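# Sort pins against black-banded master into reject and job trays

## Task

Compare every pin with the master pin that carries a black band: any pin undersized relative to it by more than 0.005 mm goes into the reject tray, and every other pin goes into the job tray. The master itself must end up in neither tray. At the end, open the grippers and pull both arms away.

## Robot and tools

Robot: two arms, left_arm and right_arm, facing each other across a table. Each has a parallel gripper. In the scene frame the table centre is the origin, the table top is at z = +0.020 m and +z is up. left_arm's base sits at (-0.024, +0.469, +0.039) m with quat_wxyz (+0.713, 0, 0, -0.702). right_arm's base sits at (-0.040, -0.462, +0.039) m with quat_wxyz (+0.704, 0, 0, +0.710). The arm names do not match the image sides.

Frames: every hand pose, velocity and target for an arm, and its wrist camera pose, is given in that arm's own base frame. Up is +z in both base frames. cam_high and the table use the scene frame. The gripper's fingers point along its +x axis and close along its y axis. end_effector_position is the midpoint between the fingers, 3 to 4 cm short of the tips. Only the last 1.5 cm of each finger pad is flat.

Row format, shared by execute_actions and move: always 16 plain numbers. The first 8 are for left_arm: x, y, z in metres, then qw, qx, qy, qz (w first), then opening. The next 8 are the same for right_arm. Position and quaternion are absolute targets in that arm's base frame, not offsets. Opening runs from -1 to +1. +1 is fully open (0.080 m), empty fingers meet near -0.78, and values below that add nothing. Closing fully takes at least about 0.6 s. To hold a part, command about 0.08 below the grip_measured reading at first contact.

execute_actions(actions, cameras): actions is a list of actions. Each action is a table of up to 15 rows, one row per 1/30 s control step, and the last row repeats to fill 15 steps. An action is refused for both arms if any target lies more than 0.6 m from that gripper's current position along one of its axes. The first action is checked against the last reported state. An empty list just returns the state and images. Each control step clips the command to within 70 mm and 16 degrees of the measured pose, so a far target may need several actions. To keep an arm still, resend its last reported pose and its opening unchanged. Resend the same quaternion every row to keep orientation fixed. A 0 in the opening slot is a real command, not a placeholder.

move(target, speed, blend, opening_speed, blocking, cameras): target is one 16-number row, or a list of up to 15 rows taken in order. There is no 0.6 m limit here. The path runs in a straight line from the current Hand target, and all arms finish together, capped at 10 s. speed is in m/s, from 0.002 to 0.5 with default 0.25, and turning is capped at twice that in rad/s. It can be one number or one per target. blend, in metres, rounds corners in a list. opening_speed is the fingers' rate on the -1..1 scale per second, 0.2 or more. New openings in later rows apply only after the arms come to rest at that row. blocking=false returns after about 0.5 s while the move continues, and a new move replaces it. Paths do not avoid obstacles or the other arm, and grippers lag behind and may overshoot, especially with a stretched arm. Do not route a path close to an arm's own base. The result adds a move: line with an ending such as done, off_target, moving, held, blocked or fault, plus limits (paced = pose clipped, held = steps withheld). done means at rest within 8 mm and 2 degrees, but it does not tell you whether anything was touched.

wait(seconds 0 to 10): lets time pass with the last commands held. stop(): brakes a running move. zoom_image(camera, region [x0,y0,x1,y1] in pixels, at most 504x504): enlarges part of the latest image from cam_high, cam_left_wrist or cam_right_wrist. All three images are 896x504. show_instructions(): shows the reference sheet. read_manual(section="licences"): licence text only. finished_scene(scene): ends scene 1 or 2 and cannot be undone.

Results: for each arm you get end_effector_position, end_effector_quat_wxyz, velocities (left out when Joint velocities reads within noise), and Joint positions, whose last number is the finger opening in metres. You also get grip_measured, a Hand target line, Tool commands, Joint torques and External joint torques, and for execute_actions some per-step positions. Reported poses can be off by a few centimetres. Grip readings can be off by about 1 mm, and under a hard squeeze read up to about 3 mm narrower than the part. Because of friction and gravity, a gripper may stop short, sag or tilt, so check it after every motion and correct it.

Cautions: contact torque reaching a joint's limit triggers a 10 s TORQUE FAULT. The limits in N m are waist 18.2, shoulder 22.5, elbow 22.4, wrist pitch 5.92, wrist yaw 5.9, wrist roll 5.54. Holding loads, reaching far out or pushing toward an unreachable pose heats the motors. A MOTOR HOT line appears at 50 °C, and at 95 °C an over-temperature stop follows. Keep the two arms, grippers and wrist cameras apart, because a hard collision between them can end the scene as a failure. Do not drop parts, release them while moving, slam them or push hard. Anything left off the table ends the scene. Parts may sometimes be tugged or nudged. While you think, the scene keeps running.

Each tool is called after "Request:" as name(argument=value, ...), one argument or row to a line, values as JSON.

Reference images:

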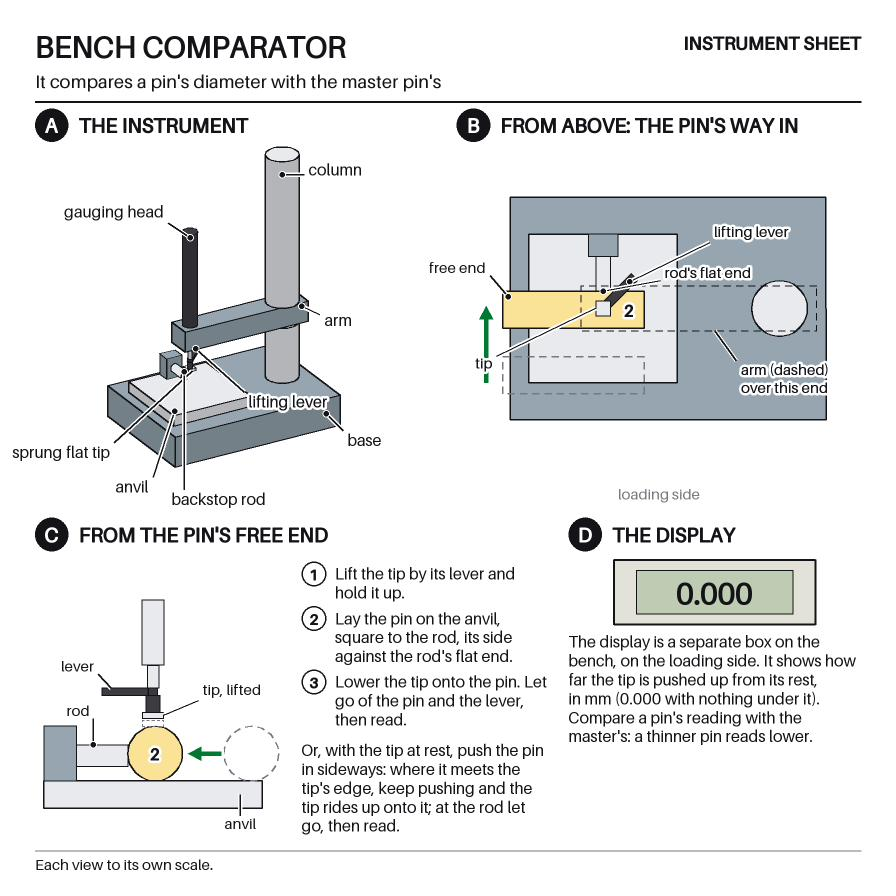

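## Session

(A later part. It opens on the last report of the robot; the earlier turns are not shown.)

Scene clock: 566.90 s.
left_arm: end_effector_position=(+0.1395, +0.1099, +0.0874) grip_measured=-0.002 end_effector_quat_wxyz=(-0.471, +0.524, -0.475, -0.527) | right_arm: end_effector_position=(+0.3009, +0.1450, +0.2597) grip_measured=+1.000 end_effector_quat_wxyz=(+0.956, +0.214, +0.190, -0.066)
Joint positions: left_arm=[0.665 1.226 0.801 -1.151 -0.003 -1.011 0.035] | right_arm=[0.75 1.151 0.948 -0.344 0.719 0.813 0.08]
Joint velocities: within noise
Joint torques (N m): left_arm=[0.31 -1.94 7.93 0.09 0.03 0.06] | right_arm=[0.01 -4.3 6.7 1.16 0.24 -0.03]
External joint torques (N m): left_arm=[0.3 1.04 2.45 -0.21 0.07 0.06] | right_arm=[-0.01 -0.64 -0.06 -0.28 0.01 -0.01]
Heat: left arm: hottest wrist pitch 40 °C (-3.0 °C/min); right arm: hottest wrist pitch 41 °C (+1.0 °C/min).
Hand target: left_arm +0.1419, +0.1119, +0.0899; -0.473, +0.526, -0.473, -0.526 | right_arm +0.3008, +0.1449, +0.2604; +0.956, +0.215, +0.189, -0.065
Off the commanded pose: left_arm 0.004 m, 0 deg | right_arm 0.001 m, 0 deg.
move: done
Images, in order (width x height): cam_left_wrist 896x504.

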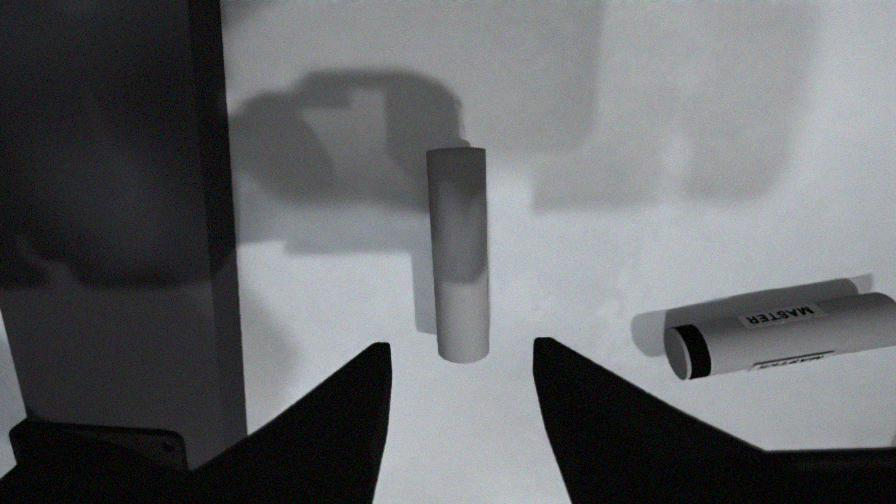

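Request:
move(
  target=[
    [0.1395,0.1145,0.045,0.4662,-0.5317,0.4662,0.5317,0.0,0.3008,0.1449,0.2605,0.956,0.215,0.189,-0.065,1.0],
    [0.1395,0.1145,0.020,0.4662,-0.5317,0.4662,0.5317,0.0,0.3008,0.1449,0.2605,0.956,0.215,0.189,-0.065,1.0],
  ],
  speed=[0.15,0.08],
  blend=[0.005,0],
  cameras=["cam_left_wrist"],
)

Scene clock: 588.00 s.
left_arm: end_effector_position=(+0.1427, +0.1169, +0.0239) grip_measured=-0.002 end_effector_quat_wxyz=(-0.474, +0.530, -0.462, -0.530) | right_arm: end_effector_position=(+0.3009, +0.1450, +0.2597) grip_measured=+1.000 end_effector_quat_wxyz=(+0.956, +0.214, +0.190, -0.066)
Joint positions: left_arm=[0.684 1.334 0.606 -0.827 -0.003 -1.012 0.035] | right_arm=[0.75 1.151 0.948 -0.344 0.719 0.813 0.08]
Joint velocities: within noise
Joint torques (N m): left_arm=[0.27 -2.21 4.08 0.46 0.02 -0.11] | right_arm=[-0.04 -4.29 6.67 1.16 0.25 -0.04]
External joint torques (N m): left_arm=[0.27 1.07 -0.97 0.12 0.06 -0.11] | right_arm=[-0.04 -0.65 -0.09 -0.29 0.02 -0.02]
Heat: left arm: hottest wrist pitch 39 °C (-3.0 °C/min); right arm: hottest wrist pitch 41 °C (+0.0 °C/min).
Hand target: left_arm +0.1396, +0.1145, +0.0202; -0.466, +0.532, -0.466, -0.532 | right_arm +0.3008, +0.1449, +0.2604; +0.956, +0.215, +0.189, -0.065
Off the commanded pose: left_arm 0.006 m, 1 deg | right_arm 0.001 m, 0 deg.
move: done
Images, in order (width x height): cam_left_wrist 896x504.

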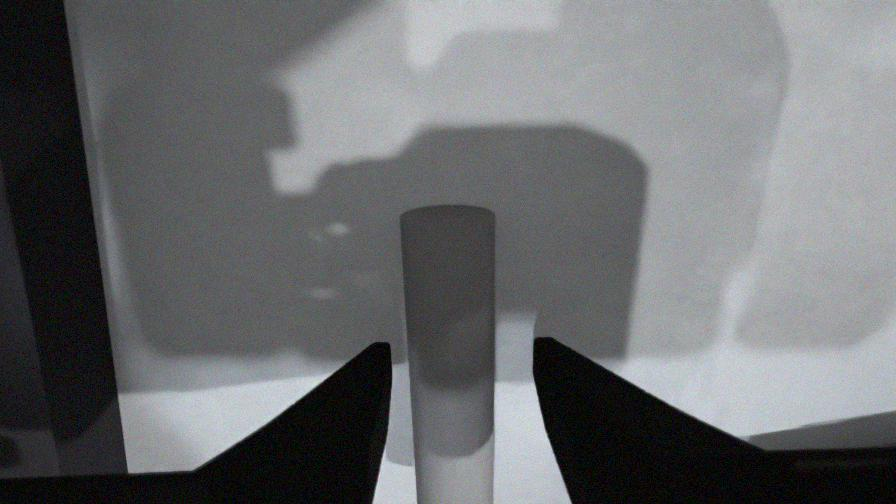

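Request:
move(
  target=[
    [0.1372,0.1143,0.019,0.4662,-0.5317,0.4662,0.5317,0.0,0.3008,0.1449,0.2605,0.956,0.215,0.189,-0.065,1.0],
    [0.1372,0.1143,0.019,0.4662,-0.5317,0.4662,0.5317,-0.55,0.3008,0.1449,0.2605,0.956,0.215,0.189,-0.065,1.0],
    [0.1385,0.112,0.08,0.4662,-0.5317,0.4662,0.5317,-0.55,0.3008,0.1449,0.2605,0.956,0.215,0.189,-0.065,1.0],
    [0.235,-0.03,0.07,0.6964,-0.1228,0.6964,0.1228,-0.55,0.3008,0.1449,0.2605,0.956,0.215,0.189,-0.065,1.0],
    [0.235,-0.03,0.019,0.6964,-0.1228,0.6964,0.1228,-0.55,0.3008,0.1449,0.2605,0.956,0.215,0.189,-0.065,1.0],
  ],
  speed=[0.05,0.05,0.2,0.3,0.08],
  blend=[0,0,0.02,0.01,0],
  opening_speed=1.2,
  cameras=["cam_left_wrist","cam_right_wrist"],
)

Scene clock: 617.50 s.
left_arm: end_effector_position=(+0.2385, -0.0295, +0.0236) grip_measured=-0.408 end_effector_quat_wxyz=(+0.701, -0.126, +0.691, +0.124) | right_arm: end_effector_position=(+0.3009, +0.1450, +0.2597) grip_measured=+1.000 end_effector_quat_wxyz=(+0.956, +0.214, +0.190, -0.066)
Joint positions: left_arm=[-0.124 1.564 0.802 -0.794 -0.002 -0.479 0.017] | right_arm=[0.75 1.151 0.948 -0.344 0.719 0.813 0.08]
Joint velocities: within noise
Joint torques (N m): left_arm=[-0.35 -3.48 4.16 0.67 -0.01 0.06] | right_arm=[-0.05 -4.38 6.64 1.17 0.24 -0.04]
External joint torques (N m): left_arm=[-0.35 1.42 -0.78 0.32 0.02 0.06] | right_arm=[-0.06 -0.73 -0.13 -0.28 0.01 -0.02]
Heat: left arm: hottest wrist pitch 39 °C (-1.0 °C/min); right arm: hottest wrist pitch 41 °C (+0.0 °C/min).
Hand target: left_arm +0.2350, -0.0300, +0.0191; +0.696, -0.123, +0.696, +0.123 | right_arm +0.3008, +0.1449, +0.2604; +0.956, +0.215, +0.189, -0.065
Off the commanded pose: left_arm 0.006 m, 1 deg | right_arm 0.001 m, 0 deg.
move: done
Images, in order (width x height): cam_left_wrist 896x504, cam_right_wrist 896x504.

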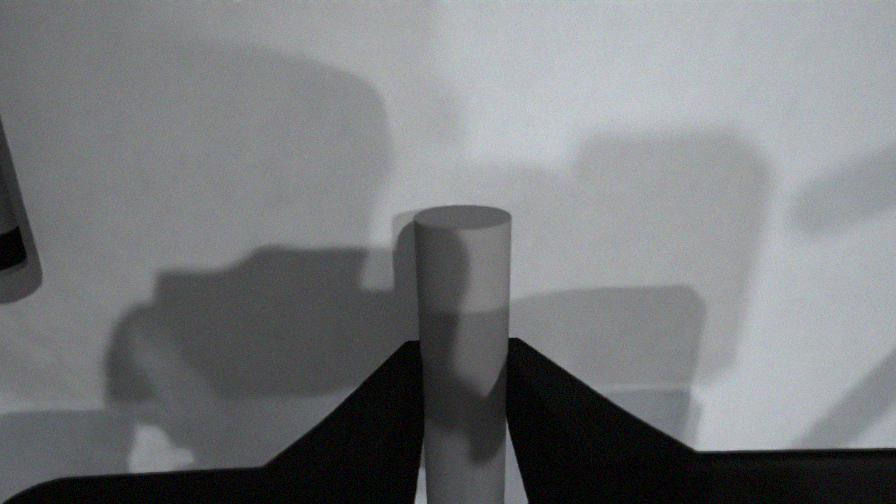

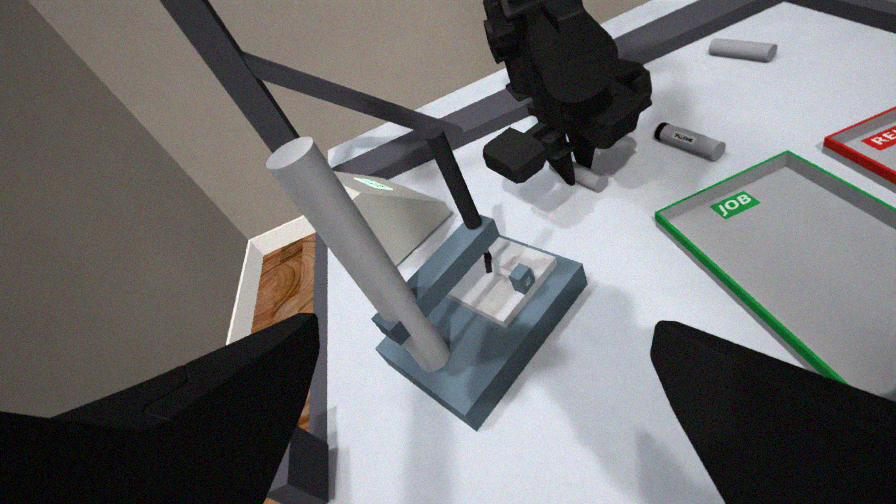

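Request:
move(
  target=[
    [0.235,-0.03,0.0145,0.6964,-0.1228,0.6964,0.1228,-0.55,0.3008,0.1449,0.2605,0.956,0.215,0.189,-0.065,1.0],
    [0.235,-0.03,0.0150,0.6964,-0.1228,0.6964,0.1228,0.0,0.3008,0.1449,0.2605,0.956,0.215,0.189,-0.065,1.0],
    [0.235,-0.03,0.05,0.6964,-0.1228,0.6964,0.1228,0.0,0.3008,0.1449,0.2605,0.956,0.215,0.189,-0.065,1.0],
    [0.190,-0.0470,0.065,0.8925,-0.0734,0.4162,0.1574,0.0,0.3008,0.1449,0.2605,0.956,0.215,0.189,-0.065,1.0],
  ],
  speed=[0.05,0.1,0.12,0.35],
  opening_speed=1.2,
  blend=[0.0,0.0,0.01,0],
  cameras=["cam_left_wrist"],
)

Scene clock: 635.57 s.
left_arm: end_effector_position=(+0.1922, -0.0488, +0.0678) grip_measured=-0.002 end_effector_quat_wxyz=(+0.893, -0.076, +0.416, +0.156) | right_arm: end_effector_position=(+0.3009, +0.1450, +0.2597) grip_measured=+1.000 end_effector_quat_wxyz=(+0.956, +0.214, +0.190, -0.066)
Joint positions: left_arm=[-0.676 0.917 0.404 -0.643 -0.578 -0.902 0.035] | right_arm=[0.75 1.151 0.948 -0.344 0.719 0.813 0.08]
Joint velocities: within noise
Joint torques (N m): left_arm=[-0.33 -1.97 5.24 0.93 -0.58 -0.09] | right_arm=[-0.01 -4.34 6.65 1.17 0.23 -0.03]
External joint torques (N m): left_arm=[-0.34 -0.56 -0.7 0.04 -0.23 -0.09] | right_arm=[-0.03 -0.68 -0.1 -0.27 -0.01 -0.02]
Heat: left arm: hottest wrist pitch 39 °C (+0.0 °C/min); right arm: hottest wrist pitch 41 °C (+0.0 °C/min).
Hand target: left_arm +0.1901, -0.0470, +0.0650; +0.893, -0.073, +0.416, +0.157 | right_arm +0.3008, +0.1449, +0.2604; +0.956, +0.215, +0.189, -0.065
Off the commanded pose: left_arm 0.004 m, 0 deg | right_arm 0.001 m, 0 deg.
move: done; target 2's new opening was sent with left_arm's hand 0.009 m and 1 deg from that target
Images, in order (width x height): cam_left_wrist 896x504.

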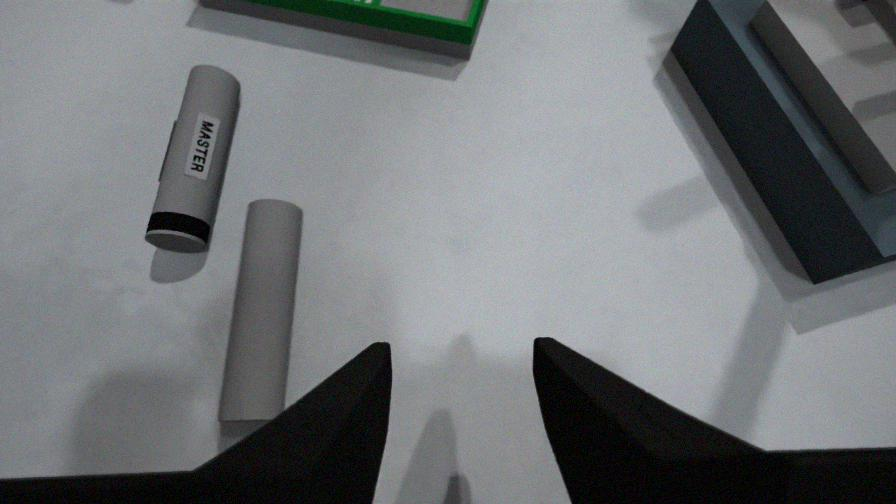

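Request:
move(
  target=[
    [0.170,0.0160,0.055,0.8914,-0.0763,0.4157,0.1636,0.0,0.3008,0.1449,0.2605,0.956,0.215,0.189,-0.065,1.0],
  ],
  speed=[0.15],
  cameras=["cam_left_wrist"],
)

Scene clock: 658.17 s.
left_arm: end_effector_position=(+0.1723, +0.0153, +0.0596) grip_measured=-0.002 end_effector_quat_wxyz=(+0.894, -0.078, +0.411, +0.163) | right_arm: end_effector_position=(+0.3009, +0.1450, +0.2597) grip_measured=+1.000 end_effector_quat_wxyz=(+0.956, +0.214, +0.190, -0.066)
Joint positions: left_arm=[-0.23 0.524 0.258 -0.686 -0.369 -0.477 0.035] | right_arm=[0.75 1.151 0.948 -0.344 0.719 0.813 0.08]
Joint velocities: within noise
Joint torques (N m): left_arm=[0.22 -0.42 5.77 1.14 -0.18 0.07] | right_arm=[0.01 -4.32 6.69 1.16 0.24 -0.03]
External joint torques (N m): left_arm=[0.22 -0.45 -0.67 -0.05 0.03 0.06] | right_arm=[0.02 -0.67 -0.05 -0.28 0 -0.02]
Heat: left arm: hottest wrist pitch 40 °C (+1.0 °C/min); right arm: hottest wrist pitch 41 °C (+0.0 °C/min).
Hand target: left_arm +0.1700, +0.0160, +0.0550; +0.891, -0.076, +0.416, +0.164 | right_arm +0.3008, +0.1449, +0.2604; +0.956, +0.215, +0.189, -0.065
Off the commanded pose: left_arm 0.005 m, 1 deg | right_arm 0.001 m, 0 deg.
move: done
Images, in order (width x height): cam_left_wrist 896x504.

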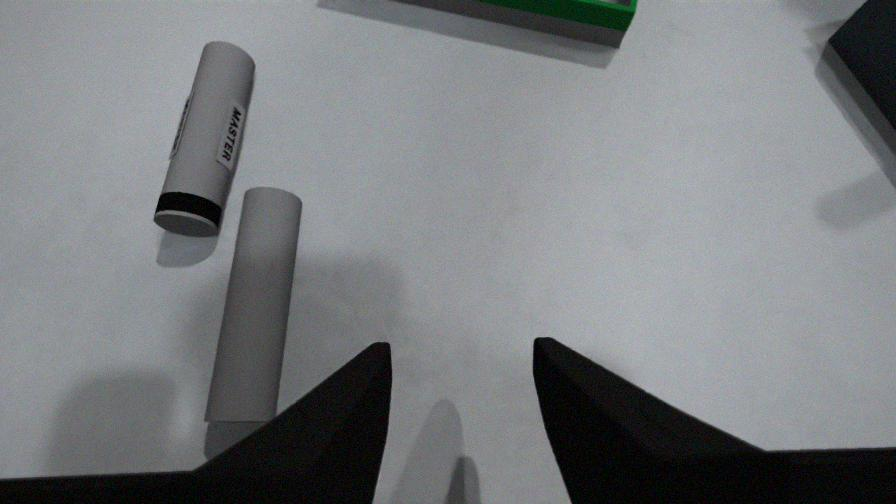

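Request:
wait(
  seconds=0.5,
  cameras=["cam_left_wrist"],
)

Scene clock: 665.23 s.
left_arm: end_effector_position=(+0.1723, +0.0152, +0.0595) grip_measured=-0.002 end_effector_quat_wxyz=(+0.894, -0.078, +0.411, +0.163) | right_arm: end_effector_position=(+0.3009, +0.1450, +0.2597) grip_measured=+1.000 end_effector_quat_wxyz=(+0.956, +0.214, +0.190, -0.066)
Joint positions: left_arm=[-0.23 0.524 0.258 -0.686 -0.368 -0.477 0.035] | right_arm=[0.75 1.151 0.948 -0.344 0.719 0.813 0.08]
Joint velocities: within noise
Joint torques (N m): left_arm=[0.24 -0.51 5.76 1.16 -0.18 0.07] | right_arm=[0.04 -4.24 6.73 1.18 0.24 -0.04]
External joint torques (N m): left_arm=[0.24 -0.54 -0.63 -0.02 0.03 0.07] | right_arm=[0.04 -0.65 0.06 -0.24 0.01 -0.02]
Heat: left arm: hottest wrist pitch 41 °C (+2.0 °C/min); right arm: hottest wrist pitch 41 °C (+0.0 °C/min).
Hand target: left_arm +0.1700, +0.0159, +0.0550; +0.891, -0.076, +0.416, +0.164 | right_arm +0.3008, +0.1449, +0.2604; +0.956, +0.215, +0.189, -0.065
Tool commands: left_gripper/opening=+0.0 right_gripper/opening=+1.0
Off the commanded pose: left_arm 0.005 m, 1 deg | right_arm 0.001 m, 0 deg.
wait: 0.50 s; at rest from the start
Images, in order (width x height): cam_left_wrist 896x504.

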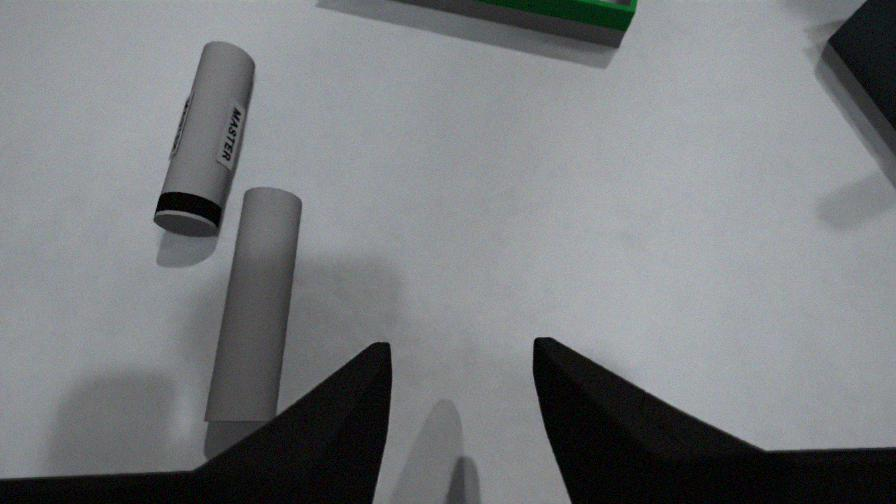

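Request:
move(
  target=[
    [0.185,0.090,0.09,0.6956,-0.1270,0.6956,0.1270,0.0,0.3008,0.1449,0.2605,0.956,0.215,0.189,-0.065,1.0],
  ],
  speed=[0.2],
  cameras=["cam_left_wrist"],
)

Scene clock: 718.17 s.
left_arm: end_effector_position=(+0.1823, +0.0879, +0.0877) grip_measured=-0.002 end_effector_quat_wxyz=(+0.694, -0.128, +0.697, +0.126) | right_arm: end_effector_position=(+0.3009, +0.1450, +0.2597) grip_measured=+1.000 end_effector_quat_wxyz=(+0.956, +0.214, +0.190, -0.066)
Joint positions: left_arm=[0.45 1.33 0.874 -1.12 0.001 0.089 0.035] | right_arm=[0.75 1.151 0.948 -0.344 0.719 0.813 0.08]
Joint velocities: within noise
Joint torques (N m): left_arm=[0.28 -2.57 7.88 0.14 -0.08 0.07] | right_arm=[0 -4.29 6.66 1.17 0.24 -0.05]
External joint torques (N m): left_arm=[0.29 1.11 2.46 -0.17 -0.08 0.07] | right_arm=[-0.02 -0.61 -0.13 -0.29 0 -0.03]
Heat: left arm: hottest wrist pitch 42 °C (+2.0 °C/min); right arm: hottest wrist pitch 42 °C (+1.0 °C/min).
Hand target: left_arm +0.1850, +0.0900, +0.0899; +0.696, -0.127, +0.696, +0.127 | right_arm +0.3008, +0.1449, +0.2604; +0.956, +0.215, +0.189, -0.065
Off the commanded pose: left_arm 0.004 m, 0 deg | right_arm 0.001 m, 0 deg.
move: done
Images, in order (width x height): cam_left_wrist 896x504.

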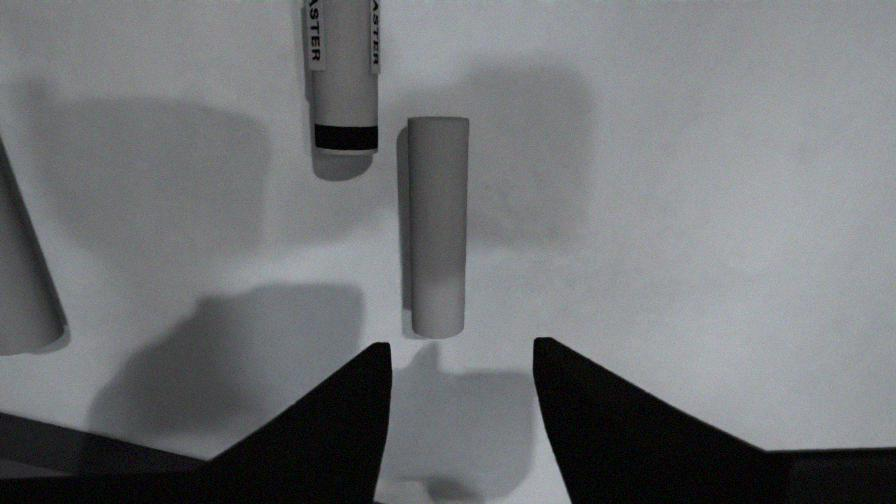

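Request:
move(
  target=[
    [0.192,0.097,0.045,0.6956,-0.1270,0.6956,0.1270,0.0,0.3008,0.1449,0.2605,0.956,0.215,0.189,-0.065,1.0],
    [0.192,0.097,0.019,0.6956,-0.1270,0.6956,0.1270,0.0,0.3008,0.1449,0.2605,0.956,0.215,0.189,-0.065,1.0],
    [0.192,0.097,0.019,0.6956,-0.1270,0.6956,0.1270,-0.55,0.3008,0.1449,0.2605,0.956,0.215,0.189,-0.065,1.0],
    [0.192,0.095,0.075,0.6956,-0.1270,0.6956,0.1270,-0.55,0.3008,0.1449,0.2605,0.956,0.215,0.189,-0.065,1.0],
    [0.245,-0.02,0.06,0.6956,-0.1270,0.6956,0.1270,-0.55,0.3008,0.1449,0.2605,0.956,0.215,0.189,-0.065,1.0],
    [0.245,-0.02,0.012,0.6956,-0.1270,0.6956,0.1270,-0.55,0.3008,0.1449,0.2605,0.956,0.215,0.189,-0.065,1.0],
  ],
  speed=[0.15,0.08,0.05,0.2,0.25,0.07],
  blend=[0.005,0,0,0.02,0.01,0],
  opening_speed=1.2,
  cameras=["cam_left_wrist","cam_right_wrist"],
)

Scene clock: 741.77 s.
left_arm: end_effector_position=(+0.2505, -0.0205, +0.0230) grip_measured=-0.408 end_effector_quat_wxyz=(+0.705, -0.130, +0.686, +0.123) | right_arm: end_effector_position=(+0.3009, +0.1450, +0.2597) grip_measured=+1.000 end_effector_quat_wxyz=(+0.956, +0.214, +0.190, -0.066)
Joint positions: left_arm=[-0.08 1.597 0.833 -0.778 0.003 -0.44 0.017] | right_arm=[0.75 1.151 0.948 -0.344 0.719 0.813 0.08]
Joint velocities: within noise
Joint torques (N m): left_arm=[-0.16 -2.07 2.72 1.63 -0.19 -0.11] | right_arm=[0.09 -4.28 6.65 1.19 0.25 -0.03]
External joint torques (N m): left_arm=[-0.16 3.13 -2.31 1.23 -0.17 -0.11] | right_arm=[0.07 -0.61 -0.11 -0.25 0.02 -0.01]
Heat: left arm: hottest wrist pitch 40 °C (-2.0 °C/min); right arm: hottest wrist pitch 42 °C (+1.0 °C/min).
Hand target: left_arm +0.2446, -0.0199, +0.0125; +0.696, -0.127, +0.696, +0.127 | right_arm +0.3008, +0.1449, +0.2604; +0.956, +0.215, +0.189, -0.065
Off the commanded pose: left_arm 0.012 m, 2 deg | right_arm 0.001 m, 0 deg.
move: off_target (left_arm)
Images, in order (width x height): cam_left_wrist 896x504, cam_right_wrist 896x504.

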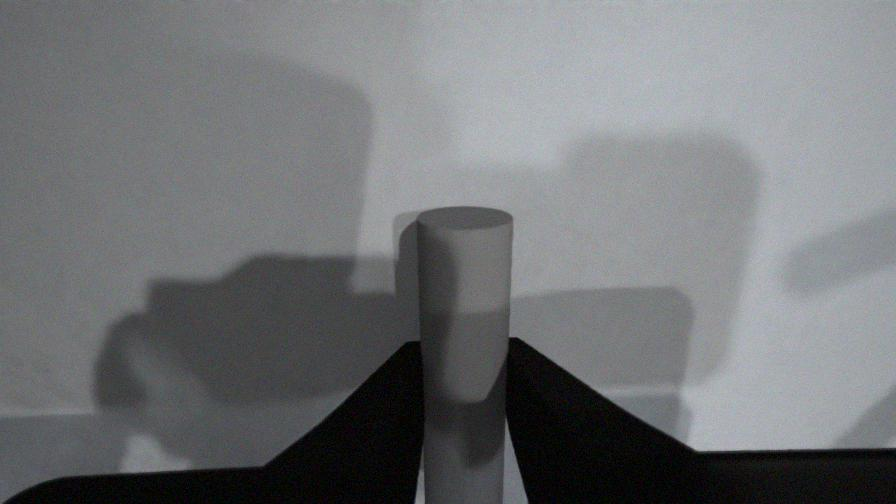

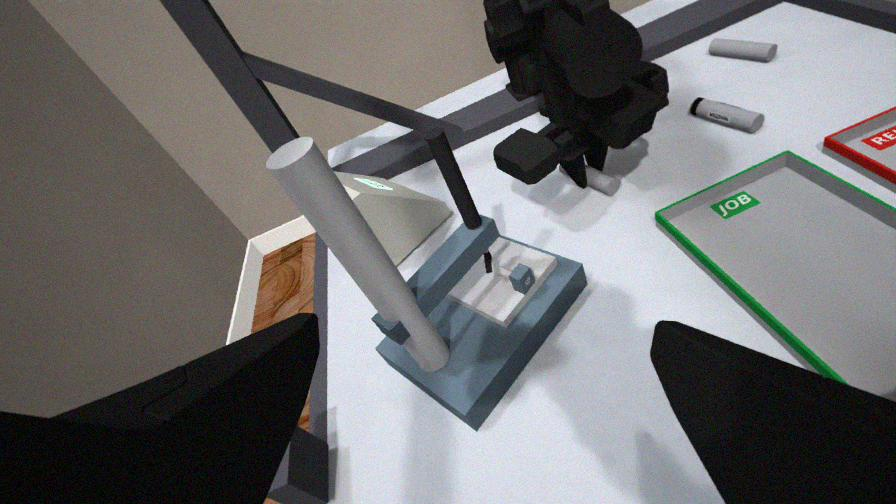

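Request:
move(
  target=[
    [0.246,-0.02,0.0180,0.6956,-0.1270,0.6956,0.1270,-0.55,0.3008,0.1449,0.2605,0.956,0.215,0.189,-0.065,1.0],
    [0.246,-0.02,0.0180,0.6956,-0.1270,0.6956,0.1270,-0.24,0.3008,0.1449,0.2605,0.956,0.215,0.189,-0.065,1.0],
  ],
  speed=[0.03,0.05],
  opening_speed=0.4,
  cameras=["cam_left_wrist"],
)

Request:
move(
  target=[
    [0.1995,-0.0370,0.0130,0.8914,-0.0763,0.4157,0.1636,-0.24,0.3008,0.1449,0.2605,0.956,0.215,0.189,-0.065,1.0],
  ],
  speed=[0.12],
  cameras=["cam_left_wrist"],
)

Scene clock: 767.10 s.
left_arm: end_effector_position=(+0.2492, -0.0202, +0.0221) grip_measured=-0.243 end_effector_quat_wxyz=(+0.701, -0.129, +0.690, +0.124) | right_arm: end_effector_position=(+0.3009, +0.1450, +0.2597) grip_measured=+1.000 end_effector_quat_wxyz=(+0.956, +0.214, +0.190, -0.066)
Joint positions: left_arm=[-0.08 1.602 0.834 -0.785 0.002 -0.44 0.024] | right_arm=[0.75 1.151 0.948 -0.344 0.719 0.813 0.08]
Joint velocities: within noise
Joint torques (N m): left_arm=[-0.1 -3.52 4.62 0.37 -0.17 -0.11] | right_arm=[-0.01 -4.34 6.69 1.17 0.24 -0.03]
External joint torques (N m): left_arm=[-0.11 1.66 -0.34 0.01 -0.14 -0.11] | right_arm=[-0.01 -0.65 -0.11 -0.29 0 -0.01]
Heat: left arm: hottest wrist pitch 45 °C (+3.0 °C/min); right arm: hottest wrist pitch 42 °C (+1.0 °C/min).
Hand target: left_arm +0.2459, -0.0199, +0.0181; +0.696, -0.127, +0.696, +0.127 | right_arm +0.3008, +0.1449, +0.2604; +0.956, +0.215, +0.189, -0.065
Off the commanded pose: left_arm 0.005 m, 1 deg | right_arm 0.001 m, 0 deg.
move: done
Images, in order (width x height): cam_left_wrist 896x504.

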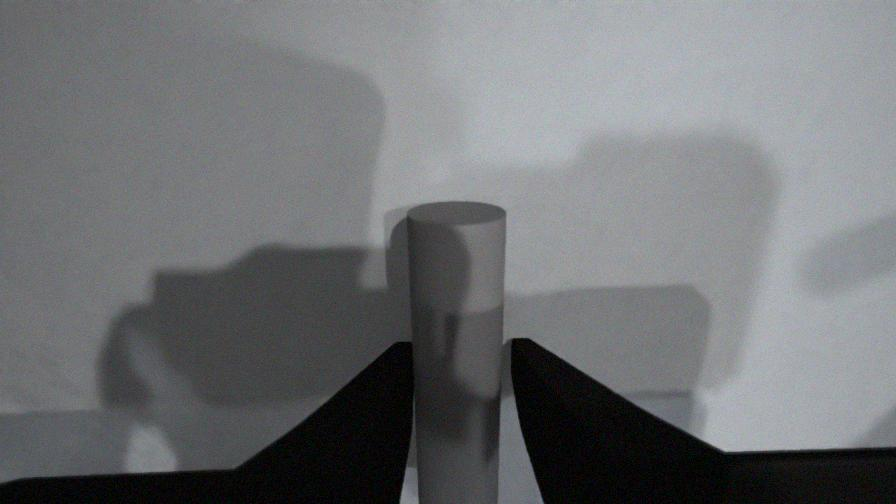

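Scene clock: 770.50 s.
left_arm: end_effector_position=(+0.2041, -0.0390, +0.0173) grip_measured=-0.242 end_effector_quat_wxyz=(+0.893, -0.080, +0.411, +0.163) | right_arm: end_effector_position=(+0.3009, +0.1450, +0.2597) grip_measured=+1.000 end_effector_quat_wxyz=(+0.956, +0.214, +0.190, -0.066)
Joint positions: left_arm=[-0.575 1.085 0.233 -0.247 -0.546 -0.809 0.024] | right_arm=[0.75 1.151 0.948 -0.344 0.719 0.813 0.08]
Joint velocities: within noise
Joint torques (N m): left_arm=[-0.37 -2.08 4 0.94 -0.39 -0.1] | right_arm=[-0.04 -4.29 6.69 1.17 0.25 -0.05]
External joint torques (N m): left_arm=[-0.37 -0.22 -1.33 -0.05 -0.06 -0.1] | right_arm=[-0.07 -0.59 -0.15 -0.3 0.02 -0.03]
Heat: left arm: hottest wrist pitch 44 °C (+2.0 °C/min); right arm: hottest wrist pitch 42 °C (+1.0 °C/min).
Hand target: left_arm +0.1996, -0.0370, +0.0130; +0.891, -0.076, +0.416, +0.164 | right_arm +0.3008, +0.1449, +0.2604; +0.956, +0.215, +0.189, -0.065
Off the commanded pose: left_arm 0.007 m, 1 deg | right_arm 0.001 m, 0 deg.
move: done
Images, in order (width x height): cam_left_wrist 896x504.

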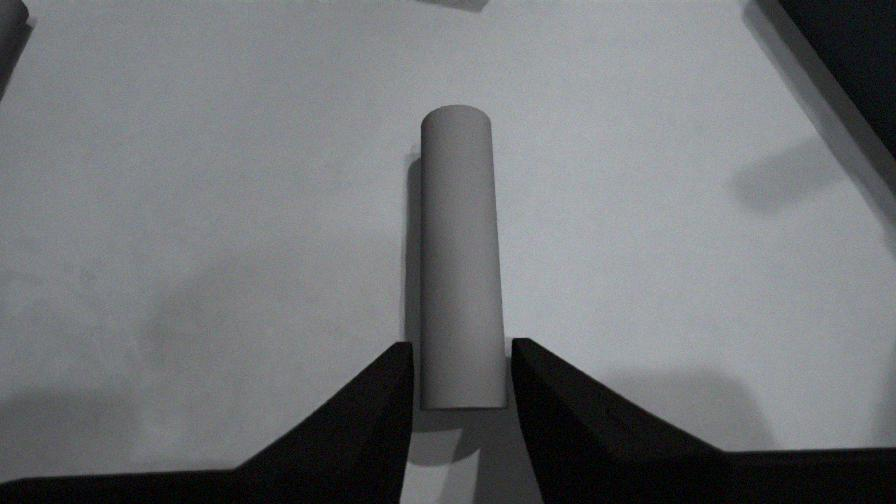

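Request:
move(
  target=[
    [0.1995,-0.0370,0.0120,0.8914,-0.0763,0.4157,0.1636,-0.55,0.3008,0.1449,0.2605,0.956,0.215,0.189,-0.065,1.0],
    [0.1995,-0.0370,0.09,0.8914,-0.0763,0.4157,0.1636,-0.55,0.3008,0.1449,0.2605,0.956,0.215,0.189,-0.065,1.0],
    [0.29,-0.115,0.14,0.8038,0.1951,0.3748,-0.4184,-0.55,0.3008,0.1449,0.2605,0.956,0.215,0.189,-0.065,1.0],
    [0.3105,-0.1335,0.070,0.8038,0.1951,0.3748,-0.4184,-0.55,0.3008,0.1449,0.2605,0.956,0.215,0.189,-0.065,1.0],
    [0.3105,-0.1335,0.0590,0.8038,0.1951,0.3748,-0.4184,-0.55,0.3008,0.1449,0.2605,0.956,0.215,0.189,-0.065,1.0],
    [0.3425,-0.1110,0.0590,0.8038,0.1951,0.3748,-0.4184,-0.55,0.3008,0.1449,0.2605,0.956,0.215,0.189,-0.065,1.0],
  ],
  speed=[0.05,0.25,0.3,0.15,0.06,0.05],
  blend=[0,0.04,0.03,0.005,0,0],
  opening_speed=1.2,
  cameras=["cam_left_wrist"],
)

Scene clock: 789.17 s.
left_arm: end_effector_position=(+0.3359, -0.1170, +0.0613) grip_measured=-0.406 end_effector_quat_wxyz=(+0.801, +0.192, +0.370, -0.429) | right_arm: end_effector_position=(+0.3009, +0.1450, +0.2597) grip_measured=+1.000 end_effector_quat_wxyz=(+0.956, +0.214, +0.190, -0.066)
Joint positions: left_arm=[-0.123 1.634 0.842 -0.272 0.52 0.715 0.017] | right_arm=[0.75 1.151 0.948 -0.344 0.719 0.813 0.08]
Joint velocities: within noise
Joint torques (N m): left_arm=[1.23 -3.61 7.82 1.25 -0.32 0.02] | right_arm=[-0.01 -4.3 6.62 1.18 0.25 -0.06]
External joint torques (N m): left_arm=[1.22 2.45 2.25 0.21 -0.62 0.02] | right_arm=[-0.02 -0.58 -0.19 -0.28 0.01 -0.04]
Heat: left arm: hottest wrist pitch 42 °C (+1.0 °C/min); right arm: hottest wrist pitch 42 °C (+0.0 °C/min).
Hand target: left_arm +0.3423, -0.1110, +0.0591; +0.804, +0.195, +0.375, -0.419 | right_arm +0.3008, +0.1449, +0.2604; +0.956, +0.215, +0.189, -0.065
Off the commanded pose: left_arm 0.009 m, 1 deg | right_arm 0.001 m, 0 deg.
move: off_target (left_arm); blend cut to 0.039 m at target 2
Images, in order (width x height): cam_left_wrist 896x504.

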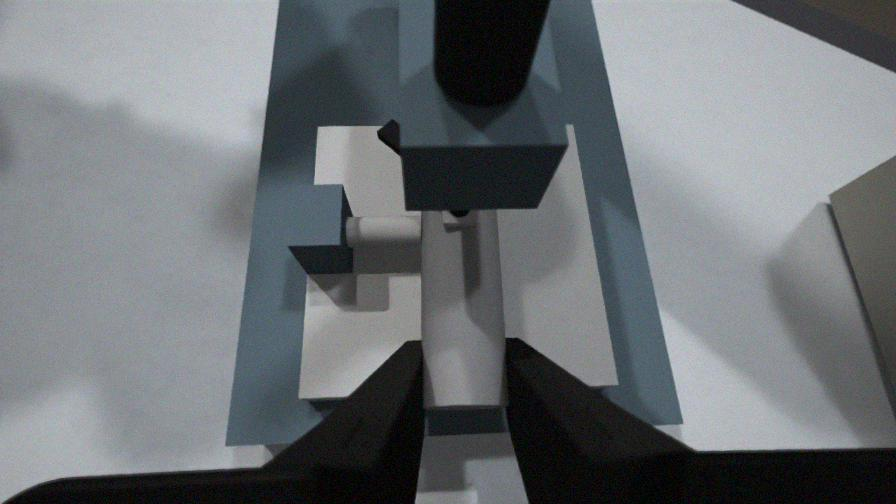

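Request:
move(
  target=[
    [0.3352,-0.1176,0.0595,0.8038,0.1951,0.3748,-0.4184,-0.55,0.3008,0.1449,0.2605,0.956,0.215,0.189,-0.065,1.0],
    [0.3352,-0.1176,0.0595,0.8038,0.1951,0.3748,-0.4184,0.0,0.3008,0.1449,0.2605,0.956,0.215,0.189,-0.065,1.0],
    [0.311,-0.083,0.110,0.8038,0.1951,0.3748,-0.4184,0.0,0.3008,0.1449,0.2605,0.956,0.215,0.189,-0.065,1.0],
    [0.260,-0.120,0.17,0.7424,0.2424,0.3462,-0.5198,0.0,0.3008,0.1449,0.2605,0.956,0.215,0.189,-0.065,1.0],
  ],
  speed=[0.05,0.2,0.2,0.2],
  opening_speed=1.2,
  blend=[0.0,0.0,0.02,0],
  cameras=["cam_left_wrist"],
)

Request:
zoom_image(
  camera="cam_left_wrist",
  region=[620, 180, 820, 300],
)

Scene clock: 804.73 s.
left_arm: end_effector_position=(+0.2583, -0.1183, +0.1627) grip_measured=-0.002 end_effector_quat_wxyz=(+0.739, +0.238, +0.357, -0.519) | right_arm: end_effector_position=(+0.3009, +0.1450, +0.2597) grip_measured=+1.000 end_effector_quat_wxyz=(+0.956, +0.214, +0.190, -0.066)
Joint positions: left_arm=[-0.124 1.319 1.015 -0.921 0.603 0.975 0.035] | right_arm=[0.75 1.151 0.948 -0.344 0.719 0.813 0.08]
Joint velocities: within noise
Joint torques (N m): left_arm=[-0.29 -4.74 8.79 0.72 0.5 0.07] | right_arm=[0.01 -4.3 6.64 1.18 0.25 -0.03]
External joint torques (N m): left_arm=[-0.3 -0.51 2.73 -0.1 0.14 0.07] | right_arm=[0.03 -0.66 -0.09 -0.25 0.01 -0.01]
Heat: left arm: hottest wrist pitch 42 °C (+1.0 °C/min); right arm: hottest wrist pitch 42 °C (+0.0 °C/min).
Hand target: left_arm +0.2599, -0.1199, +0.1700; +0.742, +0.243, +0.346, -0.520 | right_arm +0.3008, +0.1449, +0.2604; +0.956, +0.215, +0.189, -0.065
Off the commanded pose: left_arm 0.008 m, 1 deg | right_arm 0.001 m, 0 deg.
move: done
Images, in order (width x height): cam_left_wrist 896x504.

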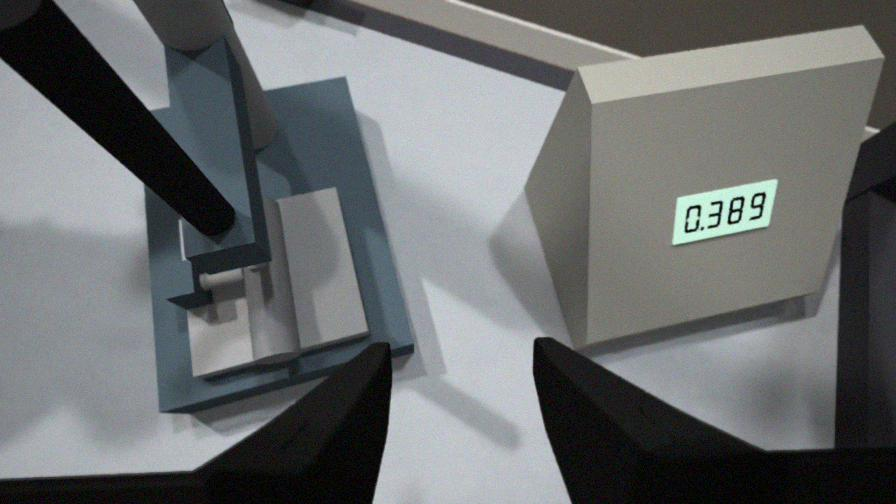

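Scaled by 2.520 from the camera's 896x504 image, which has a finer 1280x720 frame.

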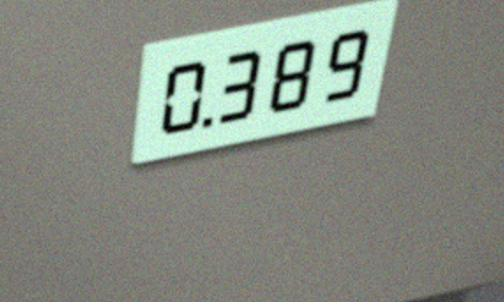

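Request:
move(
  target=[
    [0.311,-0.083,0.106,0.8038,0.1951,0.3748,-0.4184,0.0,0.3008,0.1449,0.2605,0.956,0.215,0.189,-0.065,1.0],
    [0.3345,-0.1182,0.0590,0.8038,0.1951,0.3748,-0.4184,0.0,0.3008,0.1449,0.2605,0.956,0.215,0.189,-0.065,1.0],
    [0.3345,-0.1182,0.0590,0.8038,0.1951,0.3748,-0.4184,-0.55,0.3008,0.1449,0.2605,0.956,0.215,0.189,-0.065,1.0],
    [0.3100,-0.1342,0.0600,0.8038,0.1951,0.3748,-0.4184,-0.55,0.3008,0.1449,0.2605,0.956,0.215,0.189,-0.065,1.0],
    [0.30,-0.115,0.14,0.8038,0.1951,0.3748,-0.4184,-0.55,0.3008,0.1449,0.2605,0.956,0.215,0.189,-0.065,1.0],
    [0.418,0.085,0.10,0.9063,0,0.4226,0,-0.55,0.3008,0.1449,0.2605,0.956,0.215,0.189,-0.065,1.0],
  ],
  speed=[0.2,0.1,0.05,0.08,0.2,0.25],
  opening_speed=1.2,
  blend=[0.01,0,0,0,0.03,0],
  cameras=["cam_left_wrist","cam_right_wrist","cam_high"],
)

Request:
move(
  target=[
    [0.418,0.085,0.026,0.9063,0,0.4226,0,-0.55,0.3008,0.1449,0.2605,0.956,0.215,0.189,-0.065,1.0],
  ],
  speed=[0.08],
  cameras=["cam_left_wrist"],
)

Scene clock: 828.83 s.
left_arm: end_effector_position=(+0.4136, +0.0823, +0.0983) grip_measured=-0.548 end_effector_quat_wxyz=(+0.905, +0.000, +0.426, -0.004) | right_arm: end_effector_position=(+0.3009, +0.1450, +0.2597) grip_measured=+1.000 end_effector_quat_wxyz=(+0.956, +0.214, +0.190, -0.066)
Joint positions: left_arm=[0.256 1.699 1.059 -0.257 0.169 0.203 0.01] | right_arm=[0.75 1.151 0.948 -0.344 0.719 0.813 0.08]
Joint velocities: within noise
Joint torques (N m): left_arm=[0.16 -5.33 8.86 1.51 -0.09 -0.11] | right_arm=[-0.05 -4.31 6.68 1.18 0.25 -0.04]
External joint torques (N m): left_arm=[0.12 1.71 2.76 0.24 -0.17 -0.11] | right_arm=[-0.05 -0.67 -0.08 -0.27 0.01 -0.02]
Heat: left arm: hottest wrist pitch 41 °C (-3.0 °C/min); right arm: hottest wrist pitch 42 °C (+0.0 °C/min).
Hand target: left_arm +0.4180, +0.0849, +0.1002; +0.906, +0.000, +0.422, +0.000 | right_arm +0.3008, +0.1449, +0.2604; +0.956, +0.215, +0.189, -0.065
Off the commanded pose: left_arm 0.005 m, 1 deg | right_arm 0.001 m, 0 deg.
move: done

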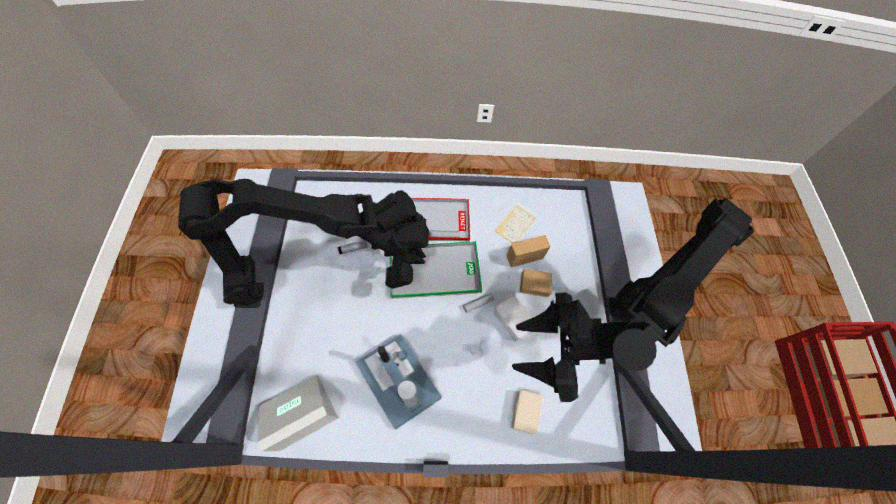

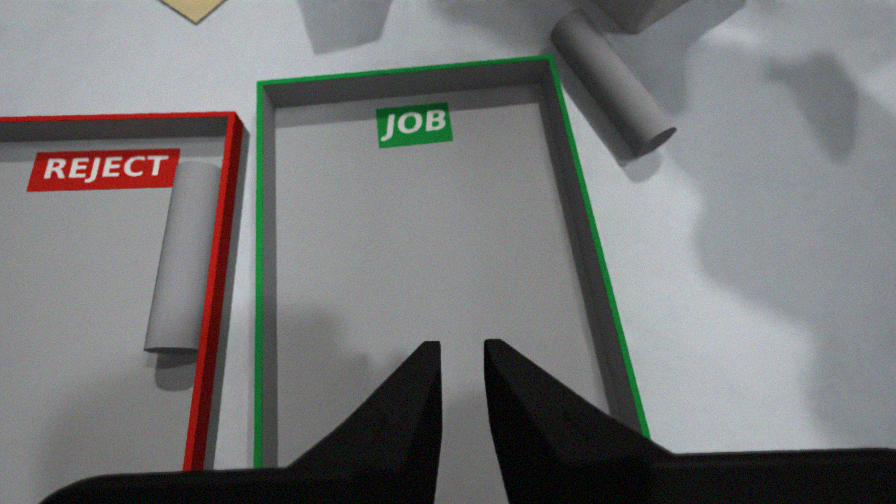

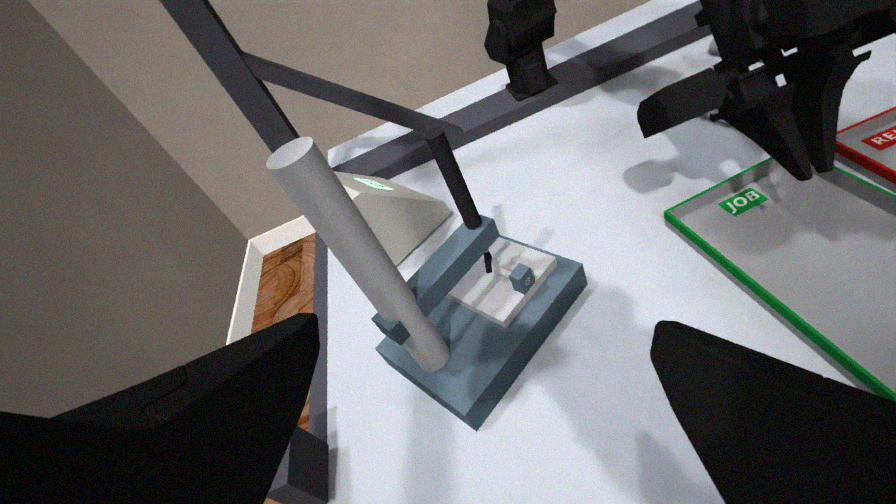

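Scene clock: 830.23 s.
left_arm: end_effector_position=(+0.4216, +0.0844, +0.0335) grip_measured=-0.548 end_effector_quat_wxyz=(+0.910, +0.003, +0.415, -0.002) | right_arm: end_effector_position=(+0.3009, +0.1450, +0.2597) grip_measured=+1.000 end_effector_quat_wxyz=(+0.956, +0.214, +0.190, -0.066)
Joint positions: left_arm=[0.256 1.854 0.936 0.046 0.168 0.202 0.01] | right_arm=[0.75 1.151 0.948 -0.344 0.719 0.813 0.08]
Joint velocities: within noise
Joint torques (N m): left_arm=[0.17 -5.65 4.84 1.54 -0.06 -0.11] | right_arm=[-0.03 -4.29 6.69 1.18 0.24 -0.05]
External joint torques (N m): left_arm=[0.19 1.86 -0.57 0.24 -0.15 -0.11] | right_arm=[-0.04 -0.61 -0.1 -0.28 0 -0.03]
Heat: left arm: hottest wrist pitch 41 °C (-3.0 °C/min); right arm: hottest wrist pitch 42 °C (+0.0 °C/min).
Hand target: left_arm +0.4179, +0.0849, +0.0260; +0.906, +0.000, +0.423, +0.000 | right_arm +0.3008, +0.1449, +0.2604; +0.956, +0.215, +0.189, -0.065
Off the commanded pose: left_arm 0.008 m, 1 deg | right_arm 0.001 m, 0 deg.
move: done
Images, in order (width x height): cam_left_wrist 896x504.

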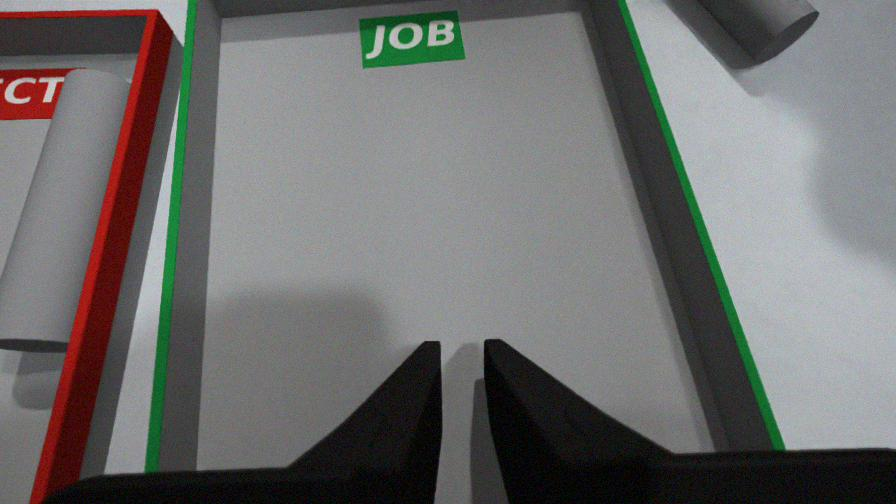

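Request:
move(
  target=[
    [0.40,0.03,0.14,0.9063,0,0.4226,0,-0.1,0.24,0.20,0.30,0.956,0.215,0.189,-0.065,1.0],
    [0.52,-0.06,0.10,0.8897,-0.0806,0.4149,0.1729,-0.1,0.18,0.20,0.30,0.956,0.215,0.189,-0.065,1.0],
  ],
  speed=[0.15,0.2],
  blend=[0.03,0],
)

Scene clock: 886.17 s.
left_arm: end_effector_position=(+0.5166, -0.0600, +0.1013) grip_measured=-0.102 end_effector_quat_wxyz=(+0.890, -0.080, +0.416, +0.170) | right_arm: end_effector_position=(+0.1801, +0.1981, +0.2983) grip_measured=+1.000 end_effector_quat_wxyz=(+0.956, +0.212, +0.191, -0.066)
Joint positions: left_arm=[-0.22 2.102 1.627 -0.491 -0.369 -0.484 0.03] | right_arm=[1.369 1.273 1.295 -1.249 1.141 1.623 0.08]
Joint velocities: within noise
Joint torques (N m): left_arm=[-0.02 -7.63 9.04 1.09 -0.45 -0.09] | right_arm=[0.35 -3.36 6.76 0.35 0.74 0.12]
External joint torques (N m): left_arm=[0 2.53 2.7 -0.1 -0.24 -0.09] | right_arm=[0.39 0.24 0.95 -0.35 0.16 0.14]
Heat: left arm: hottest wrist pitch 45 °C (+4.1 °C/min); right arm: hottest wrist pitch 42 °C (+0.0 °C/min).
Hand target: left_arm +0.5199, -0.0601, +0.1001; +0.890, -0.081, +0.415, +0.173 | right_arm +0.1800, +0.2000, +0.3000; +0.956, +0.215, +0.189, -0.065
Off the commanded pose: left_arm 0.004 m, 0 deg | right_arm 0.003 m, 0 deg.
move: done

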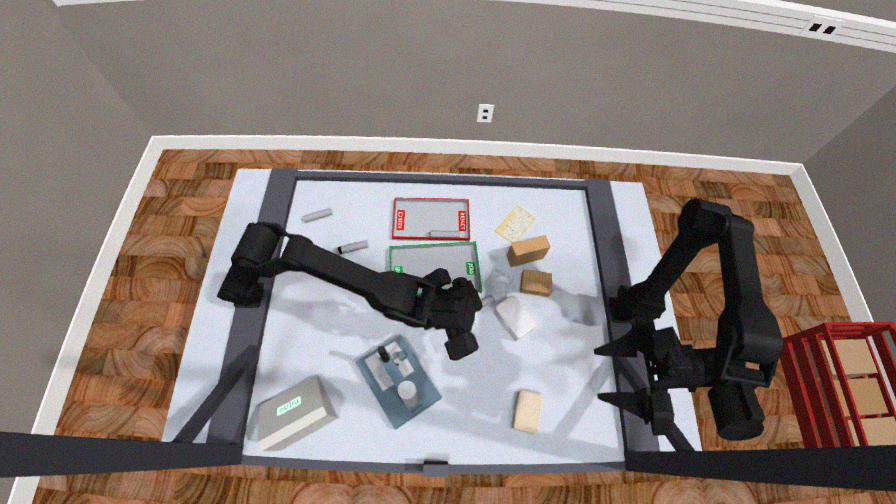

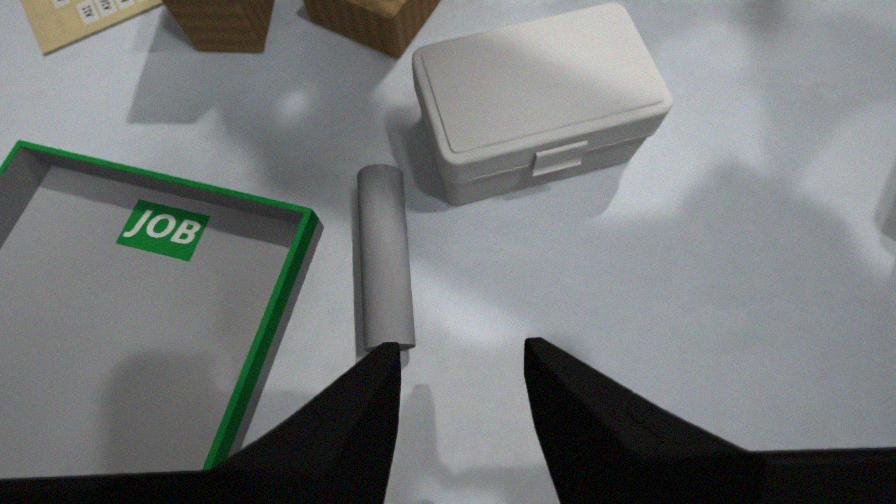

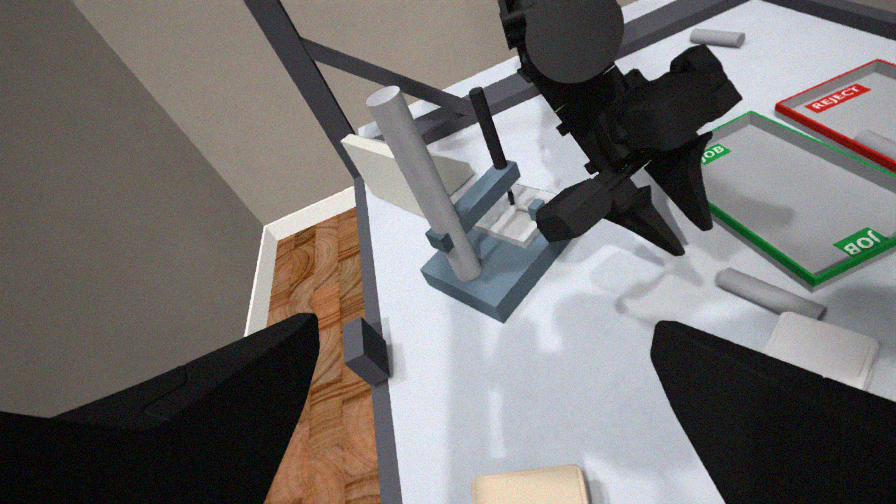

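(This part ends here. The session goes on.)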